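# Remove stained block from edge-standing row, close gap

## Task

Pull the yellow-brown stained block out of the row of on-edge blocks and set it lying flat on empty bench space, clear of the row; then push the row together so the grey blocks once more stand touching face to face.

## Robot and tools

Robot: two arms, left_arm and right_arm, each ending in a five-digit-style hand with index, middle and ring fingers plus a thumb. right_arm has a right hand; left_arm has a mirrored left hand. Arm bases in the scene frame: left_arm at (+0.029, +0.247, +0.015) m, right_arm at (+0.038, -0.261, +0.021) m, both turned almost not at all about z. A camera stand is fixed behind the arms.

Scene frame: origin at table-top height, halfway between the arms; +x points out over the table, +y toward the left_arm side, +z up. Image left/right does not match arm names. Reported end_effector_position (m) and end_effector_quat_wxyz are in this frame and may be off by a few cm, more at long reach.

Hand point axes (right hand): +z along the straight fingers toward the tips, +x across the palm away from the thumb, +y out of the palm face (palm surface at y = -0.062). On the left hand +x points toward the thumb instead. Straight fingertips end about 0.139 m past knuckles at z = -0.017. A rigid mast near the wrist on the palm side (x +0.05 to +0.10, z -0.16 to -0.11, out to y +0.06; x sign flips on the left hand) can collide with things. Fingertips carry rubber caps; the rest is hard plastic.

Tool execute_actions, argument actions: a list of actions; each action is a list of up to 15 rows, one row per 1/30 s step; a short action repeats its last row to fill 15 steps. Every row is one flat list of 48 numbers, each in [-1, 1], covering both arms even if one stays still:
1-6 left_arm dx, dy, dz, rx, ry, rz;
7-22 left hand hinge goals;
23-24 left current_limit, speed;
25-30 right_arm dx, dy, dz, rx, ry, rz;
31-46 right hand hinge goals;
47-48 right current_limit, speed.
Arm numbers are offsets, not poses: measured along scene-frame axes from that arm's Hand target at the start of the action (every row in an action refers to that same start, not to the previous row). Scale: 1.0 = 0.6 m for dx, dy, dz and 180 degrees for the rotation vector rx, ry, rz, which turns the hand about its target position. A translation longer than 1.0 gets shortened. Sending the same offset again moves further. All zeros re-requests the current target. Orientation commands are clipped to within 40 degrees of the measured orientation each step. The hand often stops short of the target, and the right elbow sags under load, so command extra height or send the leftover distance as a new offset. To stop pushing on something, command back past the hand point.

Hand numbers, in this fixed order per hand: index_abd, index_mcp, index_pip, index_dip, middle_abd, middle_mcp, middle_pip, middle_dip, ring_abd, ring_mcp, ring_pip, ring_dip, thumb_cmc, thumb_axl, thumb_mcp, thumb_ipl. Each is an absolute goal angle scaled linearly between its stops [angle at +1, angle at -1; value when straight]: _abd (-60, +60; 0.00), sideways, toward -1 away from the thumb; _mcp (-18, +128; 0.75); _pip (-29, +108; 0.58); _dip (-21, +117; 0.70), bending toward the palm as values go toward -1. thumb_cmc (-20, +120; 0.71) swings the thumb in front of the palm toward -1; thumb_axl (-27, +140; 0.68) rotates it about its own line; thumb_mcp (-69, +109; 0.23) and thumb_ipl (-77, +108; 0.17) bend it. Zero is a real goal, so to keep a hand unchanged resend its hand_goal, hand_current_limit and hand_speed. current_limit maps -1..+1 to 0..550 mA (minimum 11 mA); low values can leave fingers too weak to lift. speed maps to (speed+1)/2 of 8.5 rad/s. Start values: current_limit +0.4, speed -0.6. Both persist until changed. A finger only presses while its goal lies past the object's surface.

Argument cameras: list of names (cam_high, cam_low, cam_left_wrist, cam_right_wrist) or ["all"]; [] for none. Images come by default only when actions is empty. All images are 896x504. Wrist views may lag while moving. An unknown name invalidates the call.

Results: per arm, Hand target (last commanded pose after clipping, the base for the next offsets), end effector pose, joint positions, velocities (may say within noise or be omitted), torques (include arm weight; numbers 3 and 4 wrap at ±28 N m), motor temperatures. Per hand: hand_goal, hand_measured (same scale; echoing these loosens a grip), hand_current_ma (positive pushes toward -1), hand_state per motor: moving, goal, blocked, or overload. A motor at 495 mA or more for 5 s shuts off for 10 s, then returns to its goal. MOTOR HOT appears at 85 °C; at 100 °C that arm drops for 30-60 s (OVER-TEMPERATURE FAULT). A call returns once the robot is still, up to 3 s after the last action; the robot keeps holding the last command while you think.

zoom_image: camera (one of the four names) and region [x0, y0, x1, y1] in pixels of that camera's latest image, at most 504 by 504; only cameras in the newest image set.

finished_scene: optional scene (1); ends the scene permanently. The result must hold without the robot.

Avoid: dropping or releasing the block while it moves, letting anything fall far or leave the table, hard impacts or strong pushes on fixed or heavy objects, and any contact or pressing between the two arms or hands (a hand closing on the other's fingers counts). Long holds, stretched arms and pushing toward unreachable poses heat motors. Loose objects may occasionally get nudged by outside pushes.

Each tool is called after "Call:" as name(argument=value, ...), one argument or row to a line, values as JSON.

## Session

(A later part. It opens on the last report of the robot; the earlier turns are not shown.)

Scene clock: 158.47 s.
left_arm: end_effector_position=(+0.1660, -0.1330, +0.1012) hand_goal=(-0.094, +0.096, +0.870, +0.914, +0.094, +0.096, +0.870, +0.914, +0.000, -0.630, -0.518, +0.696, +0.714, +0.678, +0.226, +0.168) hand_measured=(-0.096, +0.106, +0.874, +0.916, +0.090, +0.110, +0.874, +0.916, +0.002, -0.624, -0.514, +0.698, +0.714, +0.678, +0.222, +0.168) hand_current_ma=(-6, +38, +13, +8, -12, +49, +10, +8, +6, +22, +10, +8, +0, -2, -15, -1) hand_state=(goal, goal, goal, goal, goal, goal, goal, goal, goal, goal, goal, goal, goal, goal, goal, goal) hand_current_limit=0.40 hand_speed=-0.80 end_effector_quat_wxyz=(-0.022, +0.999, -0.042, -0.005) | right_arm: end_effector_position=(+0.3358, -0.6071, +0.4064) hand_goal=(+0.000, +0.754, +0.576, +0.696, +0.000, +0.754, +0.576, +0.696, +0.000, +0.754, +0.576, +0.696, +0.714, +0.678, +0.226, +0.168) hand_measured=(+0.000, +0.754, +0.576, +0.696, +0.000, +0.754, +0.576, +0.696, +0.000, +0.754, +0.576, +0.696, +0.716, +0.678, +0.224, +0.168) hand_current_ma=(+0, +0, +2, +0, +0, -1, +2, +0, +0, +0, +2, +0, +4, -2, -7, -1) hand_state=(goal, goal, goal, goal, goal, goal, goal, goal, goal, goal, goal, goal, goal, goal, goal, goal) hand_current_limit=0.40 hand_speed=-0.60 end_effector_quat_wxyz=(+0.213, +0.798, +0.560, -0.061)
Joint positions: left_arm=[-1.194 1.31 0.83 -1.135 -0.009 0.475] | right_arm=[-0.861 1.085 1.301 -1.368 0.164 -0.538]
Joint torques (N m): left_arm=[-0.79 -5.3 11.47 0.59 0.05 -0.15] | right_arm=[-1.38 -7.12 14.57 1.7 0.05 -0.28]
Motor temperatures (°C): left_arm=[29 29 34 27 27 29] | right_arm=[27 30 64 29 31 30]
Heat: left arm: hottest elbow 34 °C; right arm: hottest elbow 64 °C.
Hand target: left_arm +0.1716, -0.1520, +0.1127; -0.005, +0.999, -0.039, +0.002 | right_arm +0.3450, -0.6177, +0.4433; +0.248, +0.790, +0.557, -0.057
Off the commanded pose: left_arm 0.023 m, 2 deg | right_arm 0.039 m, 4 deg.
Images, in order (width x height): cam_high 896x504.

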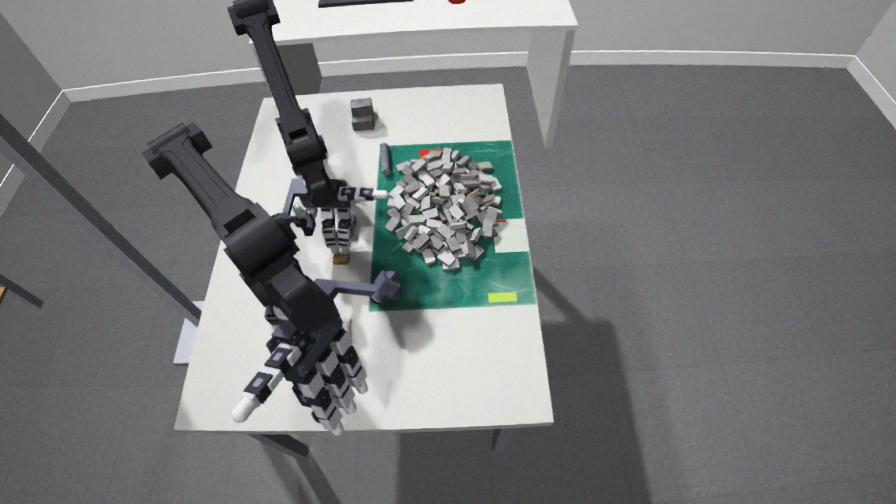

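Call:
execute_actions(
  actions=[
    [[0,0,0.008,0,0,0,-0.094,0.06,0.869,0.913,0.094,0.06,0.869,0.913,0,-0.63,-0.518,0.696,0.714,0.678,0.226,0.168,0.4,-0.9,0,0,0,0,0,0,0,0.754,0.576,0.696,0,0.754,0.576,0.696,0,0.754,0.576,0.696,0.714,0.678,0.226,0.168,0.4,-0.6],[0,0,0.016,0,0,0,-0.094,0.06,0.869,0.913,0.094,0.06,0.869,0.913,0,-0.63,-0.518,0.696,0.714,0.678,0.226,0.168,0.4,-0.9,0,0,0,0,0,0,0,0.754,0.576,0.696,0,0.754,0.576,0.696,0,0.754,0.576,0.696,0.714,0.678,0.226,0.168,0.4,-0.6],[0,0,0.022,0,0,0,-0.094,0.06,0.869,0.913,0.094,0.06,0.869,0.913,0,-0.63,-0.518,0.696,0.714,0.678,0.226,0.168,0.4,-0.9,0,0,0,0,0,0,0,0.754,0.576,0.696,0,0.754,0.576,0.696,0,0.754,0.576,0.696,0.714,0.678,0.226,0.168,0.4,-0.6],[0,-0.004,0.022,0,0,0,-0.094,0.06,0.869,0.913,0.094,0.06,0.869,0.913,0,-0.63,-0.518,0.696,0.714,0.678,0.226,0.168,0.4,-0.9,0,0,0,0,0,0,0,0.754,0.576,0.696,0,0.754,0.576,0.696,0,0.754,0.576,0.696,0.714,0.678,0.226,0.168,0.4,-0.6],[0,-0.008,0.022,0,0,0,-0.094,0.06,0.869,0.913,0.094,0.06,0.869,0.913,0,-0.63,-0.518,0.696,0.714,0.678,0.226,0.168,0.4,-0.9,0,0,0,0,0,0,0,0.754,0.576,0.696,0,0.754,0.576,0.696,0,0.754,0.576,0.696,0.714,0.678,0.226,0.168,0.4,-0.6],[0,-0.012,0.022,0,0,0,-0.094,0.06,0.869,0.913,0.094,0.06,0.869,0.913,0,-0.63,-0.518,0.696,0.714,0.678,0.226,0.168,0.4,-0.9,0,0,0,0,0,0,0,0.754,0.576,0.696,0,0.754,0.576,0.696,0,0.754,0.576,0.696,0.714,0.678,0.226,0.168,0.4,-0.6],[0,-0.016,0.022,0,0,0,-0.094,0.06,0.869,0.913,0.094,0.06,0.869,0.913,0,-0.63,-0.518,0.696,0.714,0.678,0.226,0.168,0.4,-0.9,0,0,0,0,0,0,0,0.754,0.576,0.696,0,0.754,0.576,0.696,0,0.754,0.576,0.696,0.714,0.678,0.226,0.168,0.4,-0.6],[0,-0.02,0.022,0,0,0,-0.094,0.06,0.869,0.913,0.094,0.06,0.869,0.913,0,-0.63,-0.518,0.696,0.714,0.678,0.226,0.168,0.4,-0.9,0,0,0,0,0,0,0,0.754,0.576,0.696,0,0.754,0.576,0.696,0,0.754,0.576,0.696,0.714,0.678,0.226,0.168,0.4,-0.6]],
  ],
  cameras=["cam_high"],
)

Call:
zoom_image(
  camera="cam_high",
  region=[310, 215, 375, 280],
)

Scene clock: 160.93 s.
left_arm: end_effector_position=(+0.1686, -0.1517, +0.1161) hand_goal=(-0.094, +0.060, +0.870, +0.914, +0.094, +0.060, +0.870, +0.914, +0.000, -0.630, -0.518, +0.696, +0.714, +0.678, +0.226, +0.168) hand_measured=(-0.096, +0.072, +0.874, +0.916, +0.090, +0.074, +0.874, +0.916, +0.002, -0.624, -0.514, +0.698, +0.714, +0.678, +0.222, +0.168) hand_current_ma=(-5, +46, +13, +8, -11, +48, +10, +8, +6, +22, +10, +8, +0, -2, -15, -1) hand_state=(goal, goal, goal, goal, goal, goal, goal, goal, goal, goal, goal, goal, goal, goal, goal, goal) hand_current_limit=0.40 hand_speed=-0.90 end_effector_quat_wxyz=(-0.011, +0.999, -0.043, +0.000) | right_arm: end_effector_position=(+0.3358, -0.6071, +0.4064) hand_goal=(+0.000, +0.754, +0.576, +0.696, +0.000, +0.754, +0.576, +0.696, +0.000, +0.754, +0.576, +0.696, +0.714, +0.678, +0.226, +0.168) hand_measured=(+0.000, +0.754, +0.576, +0.696, +0.000, +0.754, +0.576, +0.696, +0.000, +0.754, +0.576, +0.696, +0.716, +0.678, +0.224, +0.168) hand_current_ma=(+0, +0, +2, +0, +0, -1, +2, +0, +0, +0, +2, +0, +4, -2, -7, -1) hand_state=(goal, goal, goal, goal, goal, goal, goal, goal, goal, goal, goal, goal, goal, goal, goal, goal) hand_current_limit=0.40 hand_speed=-0.60 end_effector_quat_wxyz=(+0.213, +0.798, +0.560, -0.061)
Joint positions: left_arm=[-1.208 1.326 0.883 -1.147 -0.009 0.462] | right_arm=[-0.861 1.085 1.301 -1.368 0.164 -0.538]
Joint torques (N m): left_arm=[-0.73 -6.12 11.51 -0.13 0.02 -0.12] | right_arm=[-1.38 -7.12 14.57 1.7 0.05 -0.28]
Motor temperatures (°C): left_arm=[29 29 35 27 27 29] | right_arm=[27 30 65 29 31 30]
Heat: left arm: hottest elbow 35 °C; right arm: hottest elbow 65 °C.
Hand target: left_arm +0.1716, -0.1640, +0.1259; -0.005, +0.999, -0.039, +0.002 | right_arm +0.3450, -0.6177, +0.4433; +0.248, +0.790, +0.557, -0.057
Off the commanded pose: left_arm 0.016 m, 1 deg | right_arm 0.039 m, 4 deg.
Images, in order (width x height): cam_high 896x504.

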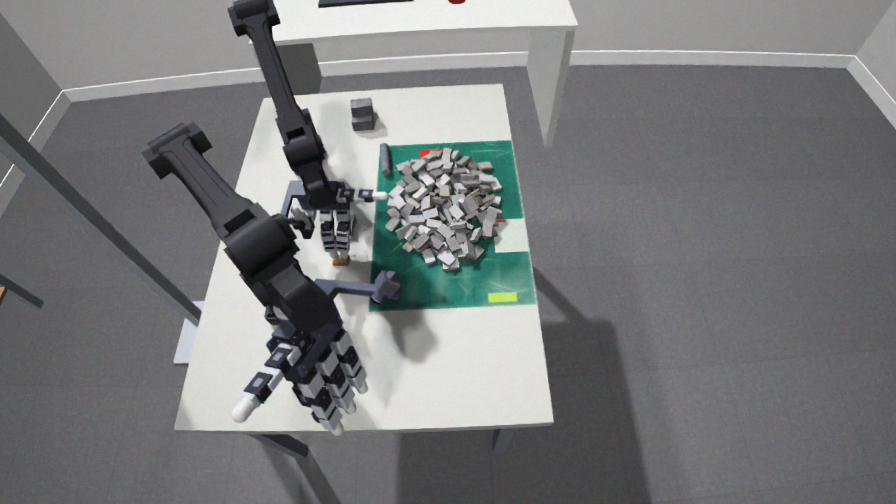

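Scaled by 7.754 from the camera's 896x504 image, which has a finer 1280x720 frame.

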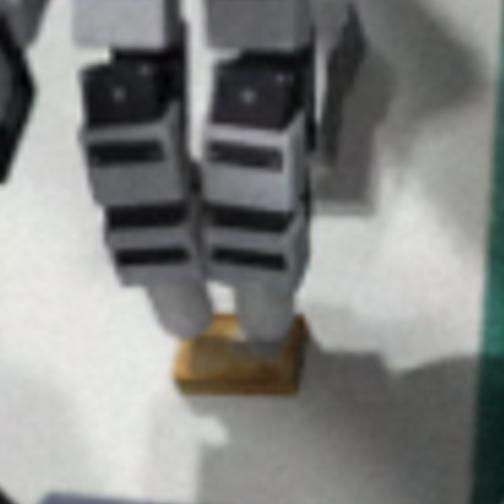

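Call:
execute_actions(
  actions=[
    [[0,0,0.01,0,0,0,-0.094,0.06,0.869,0.913,0.094,0.06,0.869,0.913,0,-0.63,-0.518,0.696,0.714,0.678,0.226,0.168,0.4,-0.9,0,0,0,0,0,0,0,0.754,0.576,0.696,0,0.754,0.576,0.696,0,0.754,0.576,0.696,0.714,0.678,0.226,0.168,0.4,-0.6],[0,0,0.02,0,0,0,-0.094,0.06,0.869,0.913,0.094,0.06,0.869,0.913,0,-0.63,-0.518,0.696,0.714,0.678,0.226,0.168,0.4,-0.9,0,0,0,0,0,0,0,0.754,0.576,0.696,0,0.754,0.576,0.696,0,0.754,0.576,0.696,0.714,0.678,0.226,0.168,0.4,-0.6],[0,0,0.032,0,0,0,-0.094,0.06,0.869,0.913,0.094,0.06,0.869,0.913,0,-0.63,-0.518,0.696,0.714,0.678,0.226,0.168,0.4,-0.9,0,0,0,0,0,0,0,0.754,0.576,0.696,0,0.754,0.576,0.696,0,0.754,0.576,0.696,0.714,0.678,0.226,0.168,0.4,-0.6],[0,0,0.044,0,0,0,-0.094,0.06,0.869,0.913,0.094,0.06,0.869,0.913,0,-0.63,-0.518,0.696,0.714,0.678,0.226,0.168,0.4,-0.9,0,0,0,0,0,0,0,0.754,0.576,0.696,0,0.754,0.576,0.696,0,0.754,0.576,0.696,0.714,0.678,0.226,0.168,0.4,-0.6],[0,0,0.056,0,0,0,-0.094,0.06,0.869,0.913,0.094,0.06,0.869,0.913,0,-0.63,-0.518,0.696,0.714,0.678,0.226,0.168,0.4,-0.9,0,0,0,0,0,0,0,0.754,0.576,0.696,0,0.754,0.576,0.696,0,0.754,0.576,0.696,0.714,0.678,0.226,0.168,0.4,-0.6]],
  ],
  cameras=["cam_high"],
)

Call:
zoom_image(
  camera="cam_high",
  region=[290, 195, 380, 285],
)

Scene clock: 164.03 s.
left_arm: end_effector_position=(+0.1688, -0.1522, +0.1445) hand_goal=(-0.094, +0.060, +0.870, +0.914, +0.094, +0.060, +0.870, +0.914, +0.000, -0.630, -0.518, +0.696, +0.714, +0.678, +0.226, +0.168) hand_measured=(-0.096, +0.072, +0.874, +0.916, +0.090, +0.074, +0.874, +0.916, +0.002, -0.624, -0.514, +0.698, +0.714, +0.678, +0.222, +0.168) hand_current_ma=(-5, +46, +13, +8, -11, +48, +10, +8, +6, +22, +10, +8, +0, -2, -15, -1) hand_state=(goal, goal, goal, goal, goal, goal, goal, goal, goal, goal, goal, goal, goal, goal, goal, goal) hand_current_limit=0.40 hand_speed=-0.90 end_effector_quat_wxyz=(-0.016, +0.999, -0.042, -0.003) | right_arm: end_effector_position=(+0.3358, -0.6071, +0.4064) hand_goal=(+0.000, +0.754, +0.576, +0.696, +0.000, +0.754, +0.576, +0.696, +0.000, +0.754, +0.576, +0.696, +0.714, +0.678, +0.226, +0.168) hand_measured=(+0.000, +0.754, +0.576, +0.696, +0.000, +0.754, +0.576, +0.696, +0.000, +0.754, +0.576, +0.696, +0.716, +0.678, +0.224, +0.168) hand_current_ma=(+0, +0, +2, +0, +0, -1, +2, +0, +0, +0, +2, +0, +4, -2, -7, -1) hand_state=(goal, goal, goal, goal, goal, goal, goal, goal, goal, goal, goal, goal, goal, goal, goal, goal) hand_current_limit=0.40 hand_speed=-0.60 end_effector_quat_wxyz=(+0.213, +0.798, +0.560, -0.061)
Joint positions: left_arm=[-1.208 1.302 0.944 -1.245 -0.009 0.461] | right_arm=[-0.861 1.085 1.301 -1.368 0.164 -0.538]
Joint torques (N m): left_arm=[-0.73 -6.89 11.86 -0.13 0.02 -0.16] | right_arm=[-1.44 -7.12 14.58 1.7 0.05 -0.27]
Motor temperatures (°C): left_arm=[29 29 35 27 27 29] | right_arm=[27 30 65 29 31 30]
Heat: left arm: hottest elbow 35 °C; right arm: hottest elbow 65 °C.
Hand target: left_arm +0.1715, -0.1639, +0.1596; -0.005, +0.999, -0.039, +0.002 | right_arm +0.3450, -0.6177, +0.4433; +0.248, +0.790, +0.557, -0.057
Off the commanded pose: left_arm 0.019 m, 1 deg | right_arm 0.039 m, 4 deg.
Images, in order (width x height): cam_high 896x504.

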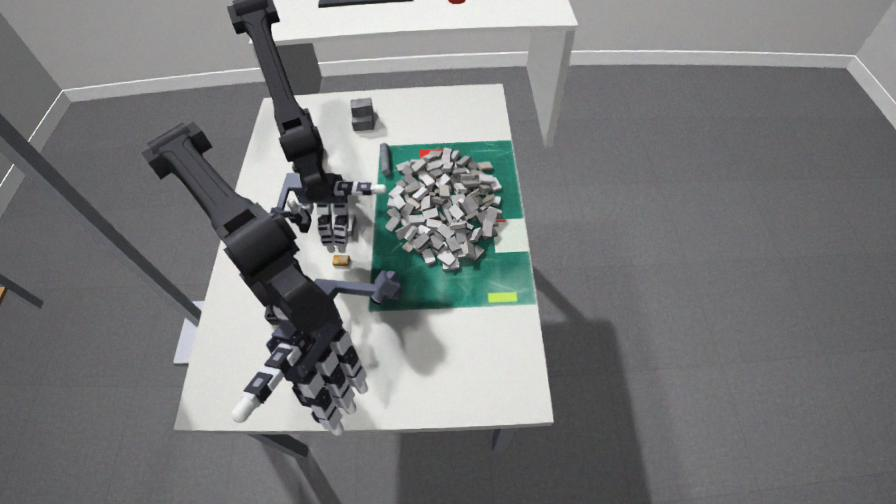

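Scaled by 5.600 from the camera's 896x504 image, which has a finer 1280x720 frame.

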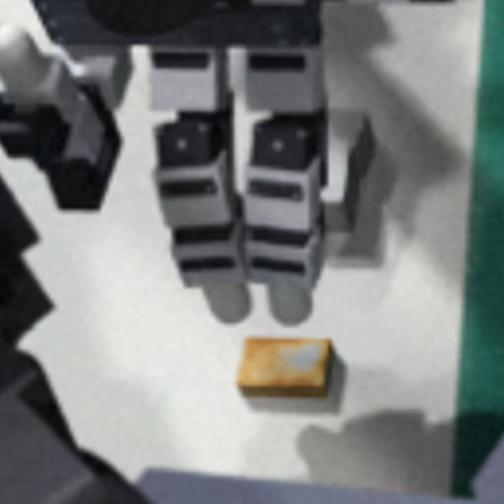

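Call:
execute_actions(
  actions=[
    [[0,0.003,0,0,0,0,-0.094,0.291,0.869,0.913,0.094,0.291,0.869,0.913,0,-0.63,-0.518,0.696,0.714,0.678,0.226,0.168,0.4,-0.8,0,0,0,0,0,0,0,0.754,0.576,0.696,0,0.754,0.576,0.696,0,0.754,0.576,0.696,0.714,0.678,0.226,0.168,0.4,-0.6],[0,0.006,0,0,0,0,-0.094,0.291,0.869,0.913,0.094,0.291,0.869,0.913,0,-0.63,-0.518,0.696,0.714,0.678,0.226,0.168,0.4,-0.8,0,0,0,0,0,0,0,0.754,0.576,0.696,0,0.754,0.576,0.696,0,0.754,0.576,0.696,0.714,0.678,0.226,0.168,0.4,-0.6],[0.002,0.009,-0.002,0,0,0,-0.094,0.291,0.869,0.913,0.094,0.291,0.869,0.913,0,-0.63,-0.518,0.696,0.714,0.678,0.226,0.168,0.4,-0.8,0,0,0,0,0,0,0,0.754,0.576,0.696,0,0.754,0.576,0.696,0,0.754,0.576,0.696,0.714,0.678,0.226,0.168,0.4,-0.6],[0.003,0.012,-0.006,0,0,0,-0.094,0.291,0.869,0.913,0.094,0.291,0.869,0.913,0,-0.63,-0.518,0.696,0.714,0.678,0.226,0.168,0.4,-0.8,0,0,0,0,0,0,0,0.754,0.576,0.696,0,0.754,0.576,0.696,0,0.754,0.576,0.696,0.714,0.678,0.226,0.168,0.4,-0.6],[0.004,0.014,-0.01,0,0,0,-0.094,0.291,0.869,0.913,0.094,0.291,0.869,0.913,0,-0.63,-0.518,0.696,0.714,0.678,0.226,0.168,0.4,-0.8,0,0,0,0,0,0,0,0.754,0.576,0.696,0,0.754,0.576,0.696,0,0.754,0.576,0.696,0.714,0.678,0.226,0.168,0.4,-0.6]],
    [[0,0,-0.008,0,0,0,-0.094,0.291,0.869,0.913,0.094,0.291,0.869,0.913,0,-0.63,-0.518,0.696,0.714,0.678,0.226,0.168,0.4,-0.8,0,0,0,0,0,0,0,0.754,0.576,0.696,0,0.754,0.576,0.696,0,0.754,0.576,0.696,0.714,0.678,0.226,0.168,0.4,-0.6],[0,0,-0.018,0,0,0,-0.094,0.291,0.869,0.913,0.094,0.291,0.869,0.913,0,-0.63,-0.518,0.696,0.714,0.678,0.226,0.168,0.4,-0.8,0,0,0,0,0,0,0,0.754,0.576,0.696,0,0.754,0.576,0.696,0,0.754,0.576,0.696,0.714,0.678,0.226,0.168,0.4,-0.6],[0,0,-0.03,0,0,0,-0.094,0.291,0.869,0.913,0.094,0.291,0.869,0.913,0,-0.63,-0.518,0.696,0.714,0.678,0.226,0.168,0.4,-0.8,0,0,0,0,0,0,0,0.754,0.576,0.696,0,0.754,0.576,0.696,0,0.754,0.576,0.696,0.714,0.678,0.226,0.168,0.4,-0.6],[0,0,-0.042,0,0,0,-0.094,0.291,0.869,0.913,0.094,0.291,0.869,0.913,0,-0.63,-0.518,0.696,0.714,0.678,0.226,0.168,0.4,-0.8,0,0,0,0,0,0,0,0.754,0.576,0.696,0,0.754,0.576,0.696,0,0.754,0.576,0.696,0.714,0.678,0.226,0.168,0.4,-0.6],[0,0,-0.054,0,0,0,-0.094,0.291,0.869,0.913,0.094,0.291,0.869,0.913,0,-0.63,-0.518,0.696,0.714,0.678,0.226,0.168,0.4,-0.8,0,0,0,0,0,0,0,0.754,0.576,0.696,0,0.754,0.576,0.696,0,0.754,0.576,0.696,0.714,0.678,0.226,0.168,0.4,-0.6]],
  ],
  cameras=["cam_high"],
)

Call:
zoom_image(
  camera="cam_high",
  region=[310, 215, 375, 280],
)

Scene clock: 169.70 s.
left_arm: end_effector_position=(+0.1708, -0.1546, +0.1251) hand_goal=(-0.094, +0.292, +0.870, +0.914, +0.094, +0.292, +0.870, +0.914, +0.000, -0.630, -0.518, +0.696, +0.714, +0.678, +0.226, +0.168) hand_measured=(-0.096, +0.294, +0.872, +0.916, +0.090, +0.294, +0.872, +0.916, +0.002, -0.624, -0.514, +0.698, +0.714, +0.678, +0.222, +0.168) hand_current_ma=(-5, +3, +8, +7, -11, +4, +7, +8, +6, +22, +10, +8, +0, -2, -15, -1) hand_state=(goal, goal, goal, goal, goal, goal, goal, goal, goal, goal, goal, goal, goal, goal, goal, goal) hand_current_limit=0.40 hand_speed=-0.80 end_effector_quat_wxyz=(-0.005, +0.999, -0.041, +0.002) | right_arm: end_effector_position=(+0.3358, -0.6071, +0.4064) hand_goal=(+0.000, +0.754, +0.576, +0.696, +0.000, +0.754, +0.576, +0.696, +0.000, +0.754, +0.576, +0.696, +0.714, +0.678, +0.226, +0.168) hand_measured=(+0.000, +0.754, +0.576, +0.696, +0.000, +0.754, +0.576, +0.696, +0.000, +0.754, +0.576, +0.696, +0.716, +0.678, +0.224, +0.168) hand_current_ma=(+0, +0, +2, +0, +0, -1, +2, +0, +0, +0, +2, +0, +4, -2, -7, -1) hand_state=(goal, goal, goal, goal, goal, goal, goal, goal, goal, goal, goal, goal, goal, goal, goal, goal) hand_current_limit=0.40 hand_speed=-0.60 end_effector_quat_wxyz=(+0.213, +0.798, +0.560, -0.061)
Joint positions: left_arm=[-1.205 1.317 0.897 -1.159 -0.009 0.461] | right_arm=[-0.861 1.085 1.301 -1.368 0.164 -0.538]
Joint torques (N m): left_arm=[0.5 -6.24 8.28 0.68 -0.01 -0.02] | right_arm=[-1.44 -7.06 14.57 1.72 0.05 -0.27]
Motor temperatures (°C): left_arm=[29 29 35 27 27 29] | right_arm=[27 30 65 29 31 30]
Heat: left arm: hottest elbow 35 °C; right arm: hottest elbow 65 °C.
Hand target: left_arm +0.1739, -0.1556, +0.1212; -0.005, +0.999, -0.039, +0.002 | right_arm +0.3450, -0.6177, +0.4433; +0.248, +0.790, +0.557, -0.057
Off the commanded pose: left_arm 0.005 m, 0 deg | right_arm 0.039 m, 4 deg.
Images, in order (width x height): cam_high 896x504.

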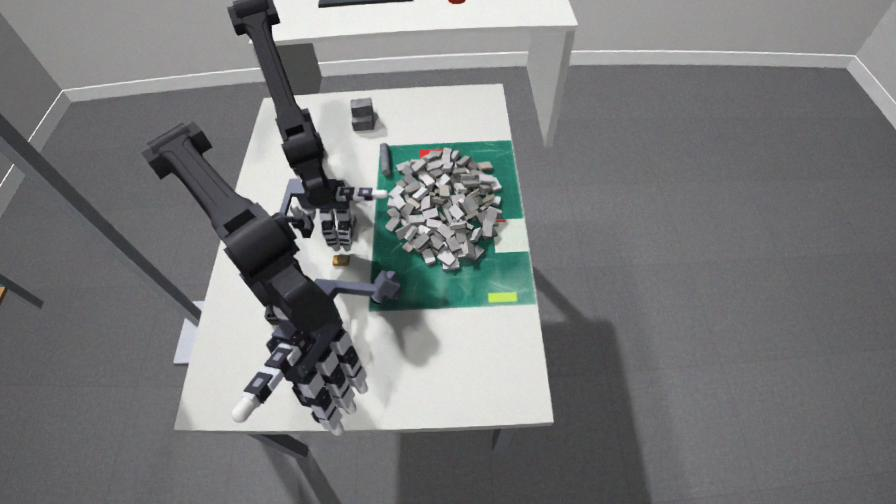

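Scaled by 7.754 from the camera's 896x504 image, which has a finer 1280x720 frame.

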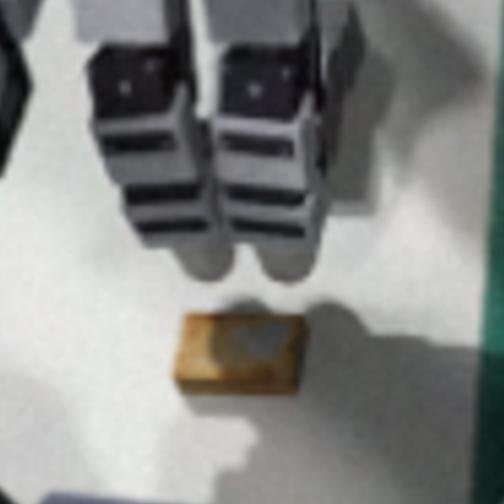

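Call:
execute_actions(
  actions=[
    [[0,0,-0.004,0,0,0,-0.094,0.25,0.869,0.913,0.094,0.25,0.869,0.913,0,-0.63,-0.518,0.696,0.714,0.678,0.226,0.168,0.4,-0.9,0,0,0,0,0,0,0,0.754,0.576,0.696,0,0.754,0.576,0.696,0,0.754,0.576,0.696,0.714,0.678,0.226,0.168,0.4,-0.6],[0,0,-0.009,0,0,0,-0.094,0.25,0.869,0.913,0.094,0.25,0.869,0.913,0,-0.63,-0.518,0.696,0.714,0.678,0.226,0.168,0.4,-0.9,0,0,0,0,0,0,0,0.754,0.576,0.696,0,0.754,0.576,0.696,0,0.754,0.576,0.696,0.714,0.678,0.226,0.168,0.4,-0.6],[0,0,-0.014,0,0,0,-0.094,0.25,0.869,0.913,0.094,0.25,0.869,0.913,0,-0.63,-0.518,0.696,0.714,0.678,0.226,0.168,0.4,-0.9,0,0,0,0,0,0,0,0.754,0.576,0.696,0,0.754,0.576,0.696,0,0.754,0.576,0.696,0.714,0.678,0.226,0.168,0.4,-0.6]],
    [[0,0,-0.002,0,0,0,-0.094,0.22,0.869,0.913,0.094,0.22,0.869,0.913,0,-0.63,-0.518,0.696,0.714,0.678,0.226,0.168,0.4,-0.9,0,0,0,0,0,0,0,0.754,0.576,0.696,0,0.754,0.576,0.696,0,0.754,0.576,0.696,0.714,0.678,0.226,0.168,0.4,-0.6],[0,0,-0.005,0,0,0,-0.094,0.205,0.869,0.913,0.094,0.205,0.869,0.913,0,-0.63,-0.518,0.696,0.714,0.678,0.226,0.168,0.4,-0.9,0,0,0,0,0,0,0,0.754,0.576,0.696,0,0.754,0.576,0.696,0,0.754,0.576,0.696,0.714,0.678,0.226,0.168,0.4,-0.6],[0,0,-0.01,0,0,0,-0.094,0.19,0.869,0.913,0.094,0.19,0.869,0.913,0,-0.63,-0.518,0.696,0.714,0.678,0.226,0.168,0.4,-0.9,0,0,0,0,0,0,0,0.754,0.576,0.696,0,0.754,0.576,0.696,0,0.754,0.576,0.696,0.714,0.678,0.226,0.168,0.4,-0.6]],
  ],
  cameras=["cam_high"],
)

Call:
zoom_image(
  camera="cam_high",
  region=[310, 215, 375, 280],
)

Scene clock: 172.10 s.
left_arm: end_effector_position=(+0.1717, -0.1549, +0.1155) hand_goal=(-0.094, +0.190, +0.870, +0.914, +0.094, +0.190, +0.870, +0.914, +0.000, -0.630, -0.518, +0.696, +0.714, +0.678, +0.226, +0.168) hand_measured=(-0.096, +0.202, +0.872, +0.916, +0.090, +0.204, +0.872, +0.916, +0.002, -0.624, -0.514, +0.698, +0.714, +0.678, +0.222, +0.168) hand_current_ma=(-5, +41, +8, +7, -10, +54, +7, +8, +6, +22, +10, +8, +0, -2, -15, -1) hand_state=(goal, goal, goal, goal, goal, goal, goal, goal, goal, goal, goal, goal, goal, goal, goal, goal) hand_current_limit=0.40 hand_speed=-0.90 end_effector_quat_wxyz=(-0.002, +0.999, -0.040, +0.004) | right_arm: end_effector_position=(+0.3358, -0.6071, +0.4064) hand_goal=(+0.000, +0.754, +0.576, +0.696, +0.000, +0.754, +0.576, +0.696, +0.000, +0.754, +0.576, +0.696, +0.714, +0.678, +0.226, +0.168) hand_measured=(+0.000, +0.754, +0.576, +0.696, +0.000, +0.754, +0.576, +0.696, +0.000, +0.754, +0.576, +0.696, +0.716, +0.678, +0.224, +0.168) hand_current_ma=(+0, +0, +2, +0, +0, -1, +2, +0, +0, +0, +2, +0, +4, -2, -7, -1) hand_state=(goal, goal, goal, goal, goal, goal, goal, goal, goal, goal, goal, goal, goal, goal, goal, goal) hand_current_limit=0.40 hand_speed=-0.60 end_effector_quat_wxyz=(+0.213, +0.798, +0.560, -0.061)
Joint positions: left_arm=[-1.204 1.327 0.877 -1.122 -0.009 0.461] | right_arm=[-0.861 1.085 1.301 -1.368 0.164 -0.538]
Joint torques (N m): left_arm=[0.26 -5.71 7.83 0.94 -0.01 -0.02] | right_arm=[-1.44 -7.12 14.58 1.72 0.05 -0.28]
Motor temperatures (°C): left_arm=[29 29 35 27 27 29] | right_arm=[27 30 66 29 31 30]
Heat: left arm: hottest elbow 35 °C; right arm: hottest elbow 66 °C.
Hand target: left_arm +0.1741, -0.1555, +0.1067; -0.005, +0.999, -0.039, +0.002 | right_arm +0.3450, -0.6177, +0.4433; +0.248, +0.790, +0.557, -0.057
Off the commanded pose: left_arm 0.009 m, 0 deg | right_arm 0.039 m, 4 deg.
Images, in order (width x height): cam_high 896x504.

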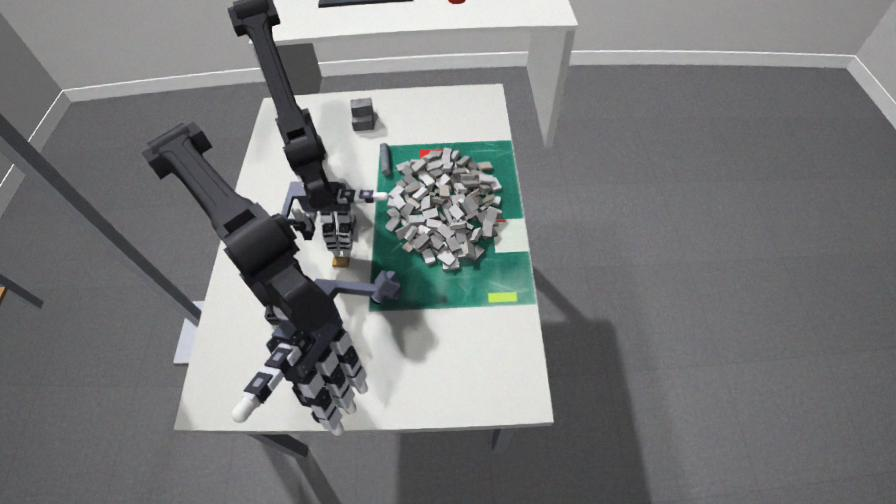

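Scaled by 7.754 from the camera's 896x504 image, which has a finer 1280x720 frame.

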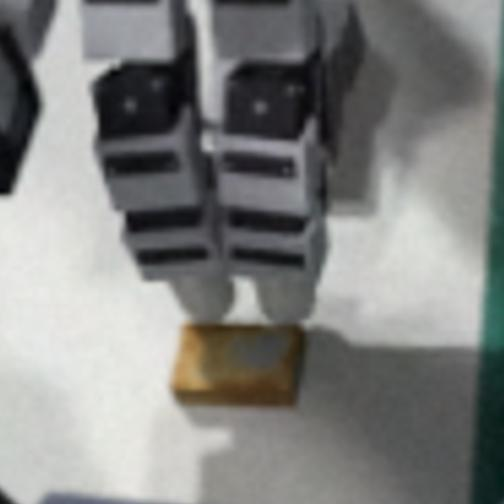

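Call:
execute_actions(
  actions=[
    [[0,0,0,0,0,0,-0.094,0.18,0.869,0.913,0.094,0.18,0.869,0.913,0,-0.63,-0.518,0.696,0.714,0.678,0.226,0.168,0.4,-0.9,0,0,0,0,0,0,0,0.754,0.576,0.696,0,0.754,0.576,0.696,0,0.754,0.576,0.696,0.714,0.678,0.226,0.168,0.4,-0.6],[0,0,0,0,0,0,-0.094,0.165,0.869,0.913,0.094,0.165,0.869,0.913,0,-0.63,-0.518,0.696,0.714,0.678,0.226,0.168,0.4,-0.9,0,0,0,0,0,0,0,0.754,0.576,0.696,0,0.754,0.576,0.696,0,0.754,0.576,0.696,0.714,0.678,0.226,0.168,0.4,-0.6],[0,0,0,0,0,0,-0.094,0.15,0.869,0.913,0.094,0.15,0.869,0.913,0,-0.63,-0.518,0.696,0.714,0.678,0.226,0.168,0.4,-0.9,0,0,0,0,0,0,0,0.754,0.576,0.696,0,0.754,0.576,0.696,0,0.754,0.576,0.696,0.714,0.678,0.226,0.168,0.4,-0.6],[0,0,-0.002,0,0,0,-0.094,0.135,0.869,0.913,0.094,0.135,0.869,0.913,0,-0.63,-0.518,0.696,0.714,0.678,0.226,0.168,0.4,-0.9,0,0,0,0,0,0,0,0.754,0.576,0.696,0,0.754,0.576,0.696,0,0.754,0.576,0.696,0.714,0.678,0.226,0.168,0.4,-0.6]],
  ],
  cameras=["cam_high"],
)

Call:
zoom_image(
  camera="cam_high",
  region=[310, 215, 375, 280],
)

Scene clock: 173.30 s.
left_arm: end_effector_position=(+0.1715, -0.1544, +0.1121) hand_goal=(-0.094, +0.136, +0.870, +0.914, +0.094, +0.136, +0.870, +0.914, +0.000, -0.630, -0.518, +0.696, +0.714, +0.678, +0.226, +0.168) hand_measured=(-0.096, +0.150, +0.872, +0.916, +0.090, +0.154, +0.872, +0.916, +0.002, -0.624, -0.514, +0.698, +0.714, +0.678, +0.222, +0.168) hand_current_ma=(-4, +51, +8, +7, -9, +66, +7, +8, +6, +22, +10, +8, +0, -2, -15, -1) hand_state=(goal, goal, goal, goal, goal, goal, goal, goal, goal, goal, goal, goal, goal, goal, goal, goal) hand_current_limit=0.40 hand_speed=-0.90 end_effector_quat_wxyz=(-0.004, +0.999, -0.040, +0.003) | right_arm: end_effector_position=(+0.3358, -0.6071, +0.4064) hand_goal=(+0.000, +0.754, +0.576, +0.696, +0.000, +0.754, +0.576, +0.696, +0.000, +0.754, +0.576, +0.696, +0.714, +0.678, +0.226, +0.168) hand_measured=(+0.000, +0.754, +0.576, +0.696, +0.000, +0.754, +0.576, +0.696, +0.000, +0.754, +0.576, +0.696, +0.716, +0.678, +0.224, +0.168) hand_current_ma=(+0, +0, +2, +0, +0, -1, +2, +0, +0, +0, +2, +0, +4, -2, -7, -1) hand_state=(goal, goal, goal, goal, goal, goal, goal, goal, goal, goal, goal, goal, goal, goal, goal, goal) hand_current_limit=0.40 hand_speed=-0.60 end_effector_quat_wxyz=(+0.213, +0.798, +0.560, -0.061)
Joint positions: left_arm=[-1.204 1.332 0.873 -1.117 -0.009 0.461] | right_arm=[-0.861 1.085 1.301 -1.368 0.164 -0.538]
Joint torques (N m): left_arm=[0.32 -6.01 7.94 0.88 0 -0.02] | right_arm=[-1.44 -7.12 14.57 1.7 0.05 -0.28]
Motor temperatures (°C): left_arm=[29 29 35 27 27 29] | right_arm=[27 30 66 29 31 30]
Heat: left arm: hottest elbow 35 °C; right arm: hottest elbow 66 °C.
Hand target: left_arm +0.1741, -0.1555, +0.1057; -0.005, +0.999, -0.039, +0.002 | right_arm +0.3450, -0.6177, +0.4433; +0.248, +0.790, +0.557, -0.057
Off the commanded pose: left_arm 0.007 m, 0 deg | right_arm 0.039 m, 4 deg.
Images, in order (width x height): cam_high 896x504.

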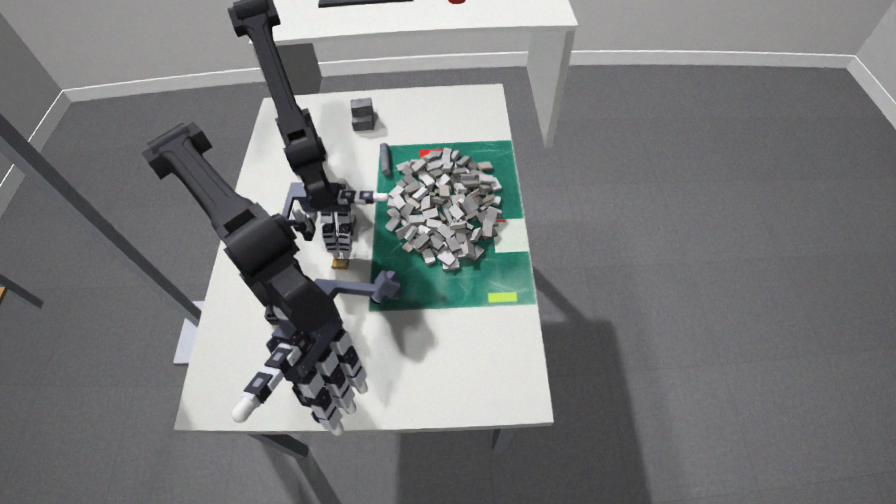

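Scaled by 7.754 from the camera's 896x504 image, which has a finer 1280x720 frame.

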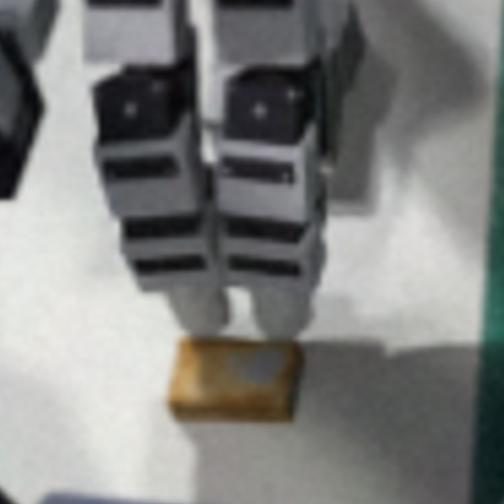

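Call:
execute_actions(
  actions=[
    [[0,0,-0.006,0,0,0,-0.094,0.125,0.869,0.913,0.094,0.125,0.869,0.913,0,-0.63,-0.518,0.696,0.714,0.678,0.226,0.168,0.4,-0.9,0,0,0,0,0,0,0,0.754,0.576,0.696,0,0.754,0.576,0.696,0,0.754,0.576,0.696,0.714,0.678,0.226,0.168,0.4,-0.6],[0,0,-0.012,0,0,0,-0.094,0.11,0.869,0.913,0.094,0.11,0.869,0.913,0,-0.63,-0.518,0.696,0.714,0.678,0.226,0.168,0.4,-0.9,0,0,0,0,0,0,0,0.754,0.576,0.696,0,0.754,0.576,0.696,0,0.754,0.576,0.696,0.714,0.678,0.226,0.168,0.4,-0.6],[0,0,-0.016,0,0,0,-0.094,0.095,0.869,0.913,0.094,0.095,0.869,0.913,0,-0.63,-0.518,0.696,0.714,0.678,0.226,0.168,0.4,-0.9,0,0,0,0,0,0,0,0.754,0.576,0.696,0,0.754,0.576,0.696,0,0.754,0.576,0.696,0.714,0.678,0.226,0.168,0.4,-0.6],[0,0,-0.016,0,0,0,-0.094,0.08,0.869,0.913,0.094,0.08,0.869,0.913,0,-0.63,-0.518,0.696,0.714,0.678,0.226,0.168,0.4,-0.9,0,0,0,0,0,0,0,0.754,0.576,0.696,0,0.754,0.576,0.696,0,0.754,0.576,0.696,0.714,0.678,0.226,0.168,0.4,-0.6]],
  ],
  cameras=["cam_high"],
)

Call:
zoom_image(
  camera="cam_high",
  region=[310, 215, 375, 280],
)

Scene clock: 174.67 s.
left_arm: end_effector_position=(+0.1716, -0.1547, +0.1017) hand_goal=(-0.094, +0.080, +0.870, +0.914, +0.094, +0.080, +0.870, +0.914, +0.000, -0.630, -0.518, +0.696, +0.714, +0.678, +0.226, +0.168) hand_measured=(-0.096, +0.092, +0.872, +0.916, +0.090, +0.096, +0.872, +0.916, +0.002, -0.624, -0.514, +0.698, +0.714, +0.678, +0.222, +0.168) hand_current_ma=(-4, +43, +8, +7, -8, +61, +7, +8, +6, +22, +10, +8, +0, -2, -15, -1) hand_state=(goal, goal, goal, goal, goal, goal, goal, goal, goal, goal, goal, goal, goal, goal, goal, goal) hand_current_limit=0.40 hand_speed=-0.90 end_effector_quat_wxyz=(-0.004, +0.999, -0.040, +0.003) | right_arm: end_effector_position=(+0.3358, -0.6071, +0.4064) hand_goal=(+0.000, +0.754, +0.576, +0.696, +0.000, +0.754, +0.576, +0.696, +0.000, +0.754, +0.576, +0.696, +0.714, +0.678, +0.226, +0.168) hand_measured=(+0.000, +0.754, +0.576, +0.696, +0.000, +0.754, +0.576, +0.696, +0.000, +0.754, +0.576, +0.696, +0.716, +0.678, +0.224, +0.168) hand_current_ma=(+0, +0, +2, +0, +0, -1, +2, +0, +0, +0, +2, +0, +4, -2, -7, -1) hand_state=(goal, goal, goal, goal, goal, goal, goal, goal, goal, goal, goal, goal, goal, goal, goal, goal) hand_current_limit=0.40 hand_speed=-0.60 end_effector_quat_wxyz=(+0.213, +0.798, +0.560, -0.061)
Joint positions: left_arm=[-1.204 1.347 0.857 -1.085 -0.009 0.461] | right_arm=[-0.861 1.085 1.301 -1.368 0.164 -0.538]
Joint torques (N m): left_arm=[0.32 -6.12 7.91 0.8 0 -0.03] | right_arm=[-1.44 -7.06 14.58 1.72 0.05 -0.27]
Motor temperatures (°C): left_arm=[29 29 35 27 27 29] | right_arm=[27 30 66 29 31 30]
Heat: left arm: hottest elbow 35 °C; right arm: hottest elbow 66 °C.
Hand target: left_arm +0.1741, -0.1556, +0.0960; -0.005, +0.999, -0.039, +0.002 | right_arm +0.3450, -0.6177, +0.4433; +0.248, +0.790, +0.557, -0.057
Off the commanded pose: left_arm 0.006 m, 0 deg | right_arm 0.039 m, 4 deg.
Images, in order (width x height): cam_high 896x504.

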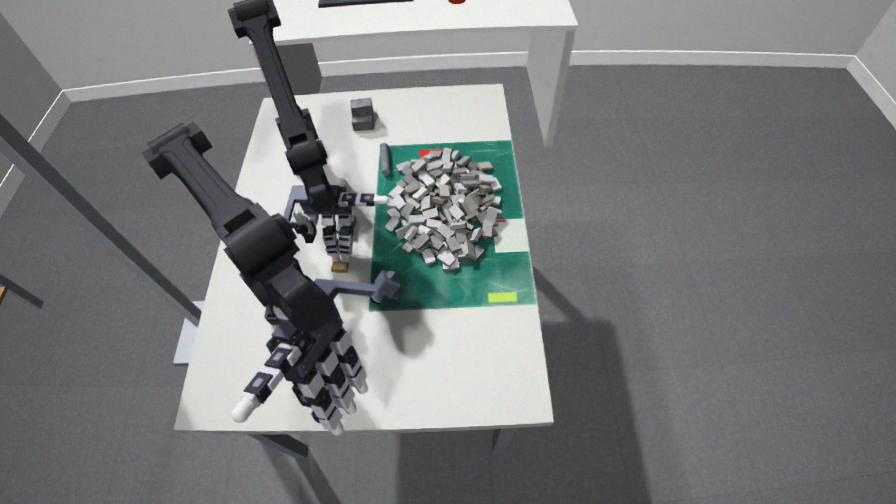

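Scaled by 7.754 from the camera's 896x504 image, which has a finer 1280x720 frame.

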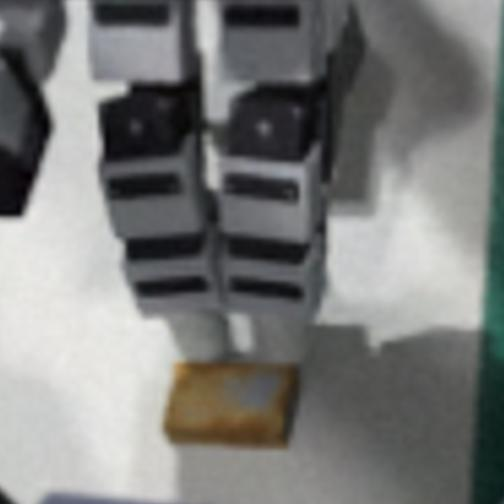

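Call:
execute_actions(
  actions=[
    [[0,0,0,0,0,0,-0.094,0.068,0.869,0.913,0.094,0.068,0.869,0.913,0,-0.63,-0.518,0.696,0.714,0.678,0.226,0.168,0.4,-0.9,0,0,0,0,0,0,0,0.754,0.576,0.696,0,0.754,0.576,0.696,0,0.754,0.576,0.696,0.714,0.678,0.226,0.168,0.4,-0.6],[0,0,-0.002,0,0,0,-0.094,0.052,0.869,0.913,0.094,0.052,0.869,0.913,0,-0.63,-0.518,0.696,0.714,0.678,0.226,0.168,0.4,-0.9,0,0,0,0,0,0,0,0.754,0.576,0.696,0,0.754,0.576,0.696,0,0.754,0.576,0.696,0.714,0.678,0.226,0.168,0.4,-0.6],[0,0,-0.005,0,0,0,-0.094,0.036,0.869,0.913,0.094,0.036,0.869,0.913,0,-0.63,-0.518,0.696,0.714,0.678,0.226,0.168,0.4,-0.9,0,0,0,0,0,0,0,0.754,0.576,0.696,0,0.754,0.576,0.696,0,0.754,0.576,0.696,0.714,0.678,0.226,0.168,0.4,-0.6],[0,0,-0.006,0,0,0,-0.094,0.02,0.869,0.913,0.094,0.02,0.869,0.913,0,-0.63,-0.518,0.696,0.714,0.678,0.226,0.168,0.4,-0.9,0,0,0,0,0,0,0,0.754,0.576,0.696,0,0.754,0.576,0.696,0,0.754,0.576,0.696,0.714,0.678,0.226,0.168,0.4,-0.6]],
  ],
  cameras=["cam_high"],
)

Call:
zoom_image(
  camera="cam_high",
  region=[310, 215, 375, 280],
)

Scene clock: 176.00 s.
left_arm: end_effector_position=(+0.1716, -0.1547, +0.0985) hand_goal=(-0.094, +0.020, +0.870, +0.914, +0.094, +0.020, +0.870, +0.914, +0.000, -0.630, -0.518, +0.696, +0.714, +0.678, +0.226, +0.168) hand_measured=(-0.096, +0.036, +0.872, +0.916, +0.090, +0.040, +0.872, +0.916, +0.002, -0.624, -0.514, +0.698, +0.714, +0.678, +0.222, +0.168) hand_current_ma=(-4, +61, +8, +7, -8, +79, +7, +8, +6, +22, +10, +8, +0, -2, -15, -1) hand_state=(goal, goal, goal, goal, goal, blocked, goal, goal, goal, goal, goal, goal, goal, goal, goal, goal) hand_current_limit=0.40 hand_speed=-0.90 end_effector_quat_wxyz=(-0.004, +0.999, -0.040, +0.003) | right_arm: end_effector_position=(+0.3358, -0.6071, +0.4064) hand_goal=(+0.000, +0.754, +0.576, +0.696, +0.000, +0.754, +0.576, +0.696, +0.000, +0.754, +0.576, +0.696, +0.714, +0.678, +0.226, +0.168) hand_measured=(+0.000, +0.754, +0.576, +0.696, +0.000, +0.754, +0.576, +0.696, +0.000, +0.754, +0.576, +0.696, +0.716, +0.678, +0.224, +0.168) hand_current_ma=(+0, +0, +2, +0, +0, -1, +2, +0, +0, +0, +2, +0, +4, -2, -7, -1) hand_state=(goal, goal, goal, goal, goal, goal, goal, goal, goal, goal, goal, goal, goal, goal, goal, goal) hand_current_limit=0.40 hand_speed=-0.60 end_effector_quat_wxyz=(+0.213, +0.798, +0.560, -0.061)
Joint positions: left_arm=[-1.204 1.352 0.851 -1.075 -0.009 0.461] | right_arm=[-0.861 1.085 1.301 -1.368 0.164 -0.538]
Joint torques (N m): left_arm=[0.32 -6.24 7.86 0.81 0.01 -0.03] | right_arm=[-1.38 -7.12 14.57 1.7 0.05 -0.27]
Motor temperatures (°C): left_arm=[29 29 35 27 27 29] | right_arm=[27 30 66 29 31 30]
Heat: left arm: hottest elbow 35 °C; right arm: hottest elbow 66 °C.
Hand target: left_arm +0.1741, -0.1556, +0.0924; -0.005, +0.999, -0.039, +0.002 | right_arm +0.3450, -0.6177, +0.4433; +0.248, +0.790, +0.557, -0.057
Off the commanded pose: left_arm 0.007 m, 0 deg | right_arm 0.039 m, 4 deg.
Images, in order (width x height): cam_high 896x504.

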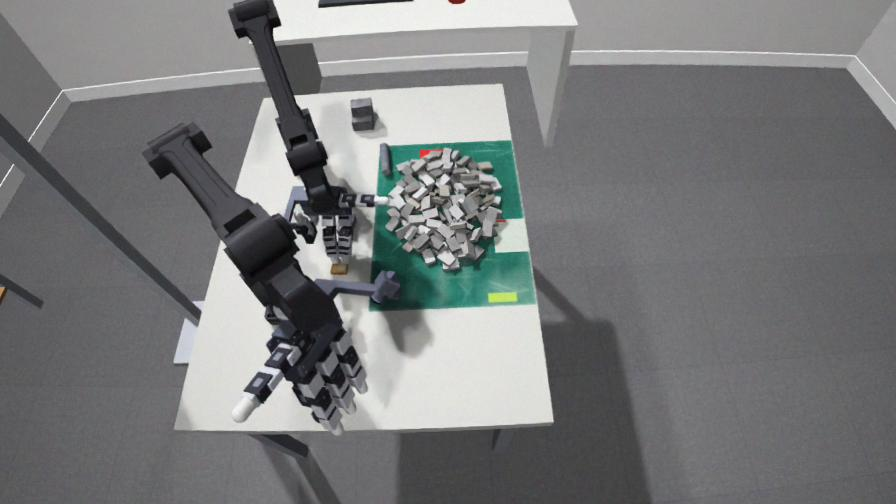

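Scaled by 7.754 from the camera's 896x504 image, which has a finer 1280x720 frame.

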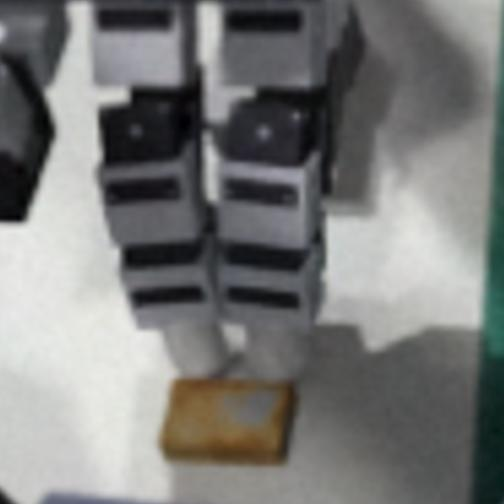

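Call:
execute_actions(
  actions=[
    [[0,0,-0.002,0,0,0,-0.094,0.008,0.869,0.913,0.094,0.008,0.869,0.913,0,-0.63,-0.518,0.696,0.714,0.678,0.226,0.168,0.4,-0.9,0,0,0,0,0,0,0,0.754,0.576,0.696,0,0.754,0.576,0.696,0,0.754,0.576,0.696,0.714,0.678,0.226,0.168,0.4,-0.6],[0,0,-0.005,0,0,0,-0.094,-0.008,0.869,0.913,0.094,-0.008,0.869,0.913,0,-0.63,-0.518,0.696,0.714,0.678,0.226,0.168,0.4,-0.9,0,0,0,0,0,0,0,0.754,0.576,0.696,0,0.754,0.576,0.696,0,0.754,0.576,0.696,0.714,0.678,0.226,0.168,0.4,-0.6],[0,0,-0.008,0,0,0,-0.094,-0.024,0.869,0.913,0.094,-0.024,0.869,0.913,0,-0.63,-0.518,0.696,0.714,0.678,0.226,0.168,0.4,-0.9,0,0,0,0,0,0,0,0.754,0.576,0.696,0,0.754,0.576,0.696,0,0.754,0.576,0.696,0.714,0.678,0.226,0.168,0.4,-0.6],[0,0,-0.01,0,0,0,-0.094,-0.04,0.869,0.913,0.094,-0.04,0.869,0.913,0,-0.63,-0.518,0.696,0.714,0.678,0.226,0.168,0.4,-0.9,0,0,0,0,0,0,0,0.754,0.576,0.696,0,0.754,0.576,0.696,0,0.754,0.576,0.696,0.714,0.678,0.226,0.168,0.4,-0.6]],
    [[0,0.002,0.008,0,0,0,-0.094,-0.02,0.869,0.913,0.094,-0.02,0.869,0.913,0,-0.63,-0.518,0.696,0.714,0.678,0.226,0.168,0.4,-0.9,0,0,0,0,0,0,0,0.754,0.576,0.696,0,0.754,0.576,0.696,0,0.754,0.576,0.696,0.714,0.678,0.226,0.168,0.4,-0.6],[0,0.006,0.02,0,0,0,-0.094,0.0,0.869,0.913,0.094,0.0,0.869,0.913,0,-0.63,-0.518,0.696,0.714,0.678,0.226,0.168,0.4,-0.9,0,0,0,0,0,0,0,0.754,0.576,0.696,0,0.754,0.576,0.696,0,0.754,0.576,0.696,0.714,0.678,0.226,0.168,0.4,-0.6],[0,0.01,0.032,0,0,0,-0.094,0.0,0.869,0.913,0.094,0.0,0.869,0.913,0,-0.63,-0.518,0.696,0.714,0.678,0.226,0.168,0.4,-0.9,0,0,0,0,0,0,0,0.754,0.576,0.696,0,0.754,0.576,0.696,0,0.754,0.576,0.696,0.714,0.678,0.226,0.168,0.4,-0.6],[0,0.014,0.046,0,0,0,-0.094,0.0,0.869,0.913,0.094,0.0,0.869,0.913,0,-0.63,-0.518,0.696,0.714,0.678,0.226,0.168,0.4,-0.9,0,0,0,0,0,0,0,0.754,0.576,0.696,0,0.754,0.576,0.696,0,0.754,0.576,0.696,0.714,0.678,0.226,0.168,0.4,-0.6],[0,0.016,0.06,0,0,0,-0.094,0.0,0.869,0.913,0.094,0.0,0.869,0.913,0,-0.63,-0.518,0.696,0.714,0.678,0.226,0.168,0.4,-0.9,0,0,0,0,0,0,0,0.754,0.576,0.696,0,0.754,0.576,0.696,0,0.754,0.576,0.696,0.714,0.678,0.226,0.168,0.4,-0.6],[0,0.016,0.076,0,0,0,-0.094,0.0,0.869,0.913,0.094,0.0,0.869,0.913,0,-0.63,-0.518,0.696,0.714,0.678,0.226,0.168,0.4,-0.9,0,0,0,0,0,0,0,0.754,0.576,0.696,0,0.754,0.576,0.696,0,0.754,0.576,0.696,0.714,0.678,0.226,0.168,0.4,-0.6]],
  ],
  cameras=["cam_high"],
)

Call:
zoom_image(
  camera="cam_high",
  region=[300, 200, 390, 290],
)

Scene clock: 178.33 s.
left_arm: end_effector_position=(+0.1674, -0.1348, +0.1172) hand_goal=(-0.094, +0.000, +0.870, +0.914, +0.094, +0.000, +0.870, +0.914, +0.000, -0.630, -0.518, +0.696, +0.714, +0.678, +0.226, +0.168) hand_measured=(-0.096, +0.004, +0.872, +0.916, +0.090, +0.006, +0.872, +0.916, +0.002, -0.624, -0.514, +0.698, +0.714, +0.678, +0.222, +0.168) hand_current_ma=(-4, +11, +8, +7, -8, +17, +7, +8, +6, +22, +10, +8, +0, -2, -15, -1) hand_state=(goal, goal, goal, goal, goal, goal, goal, goal, goal, goal, goal, goal, goal, goal, goal, goal) hand_current_limit=0.40 hand_speed=-0.90 end_effector_quat_wxyz=(-0.016, +0.999, -0.037, -0.002) | right_arm: end_effector_position=(+0.3358, -0.6071, +0.4064) hand_goal=(+0.000, +0.754, +0.576, +0.696, +0.000, +0.754, +0.576, +0.696, +0.000, +0.754, +0.576, +0.696, +0.714, +0.678, +0.226, +0.168) hand_measured=(+0.000, +0.754, +0.576, +0.696, +0.000, +0.754, +0.576, +0.696, +0.000, +0.754, +0.576, +0.696, +0.716, +0.678, +0.224, +0.168) hand_current_ma=(+0, +0, +2, +0, +0, -1, +2, +0, +0, +0, +2, +0, +4, -2, -7, -1) hand_state=(goal, goal, goal, goal, goal, goal, goal, goal, goal, goal, goal, goal, goal, goal, goal, goal) hand_current_limit=0.40 hand_speed=-0.60 end_effector_quat_wxyz=(+0.213, +0.798, +0.560, -0.061)
Joint positions: left_arm=[-1.195 1.287 0.853 -1.169 -0.009 0.463] | right_arm=[-0.861 1.085 1.301 -1.368 0.164 -0.538]
Joint torques (N m): left_arm=[0.5 -6.24 11.6 -0.13 -0.01 0.05] | right_arm=[-1.44 -7.12 14.57 1.7 0.05 -0.28]
Motor temperatures (°C): left_arm=[29 29 35 27 27 29] | right_arm=[27 30 66 29 31 30]
Heat: left arm: hottest elbow 35 °C; right arm: hottest elbow 66 °C.
Hand target: left_arm +0.1739, -0.1460, +0.1319; -0.005, +0.999, -0.039, +0.002 | right_arm +0.3450, -0.6177, +0.4433; +0.248, +0.790, +0.557, -0.057
Off the commanded pose: left_arm 0.020 m, 1 deg | right_arm 0.039 m, 4 deg.
Images, in order (width x height): cam_high 896x504.

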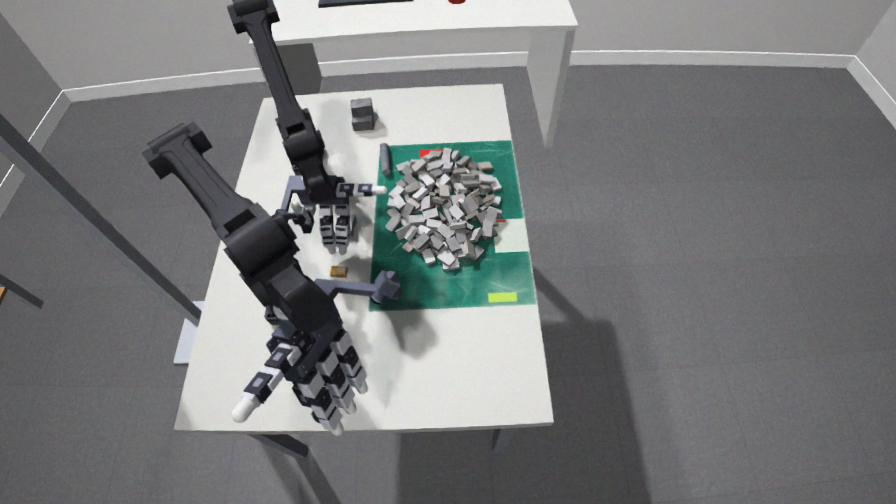

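Scaled by 5.600 from the camera's 896x504 image, which has a finer 1280x720 frame.

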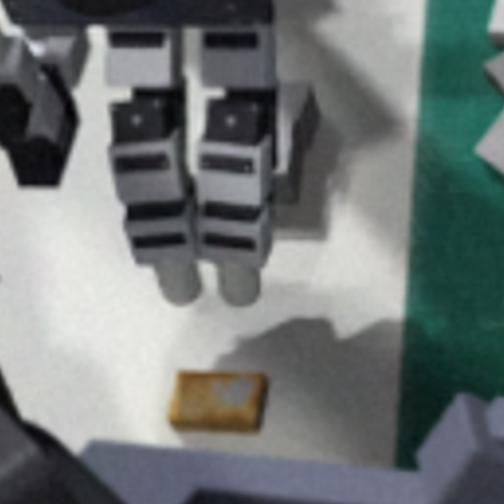

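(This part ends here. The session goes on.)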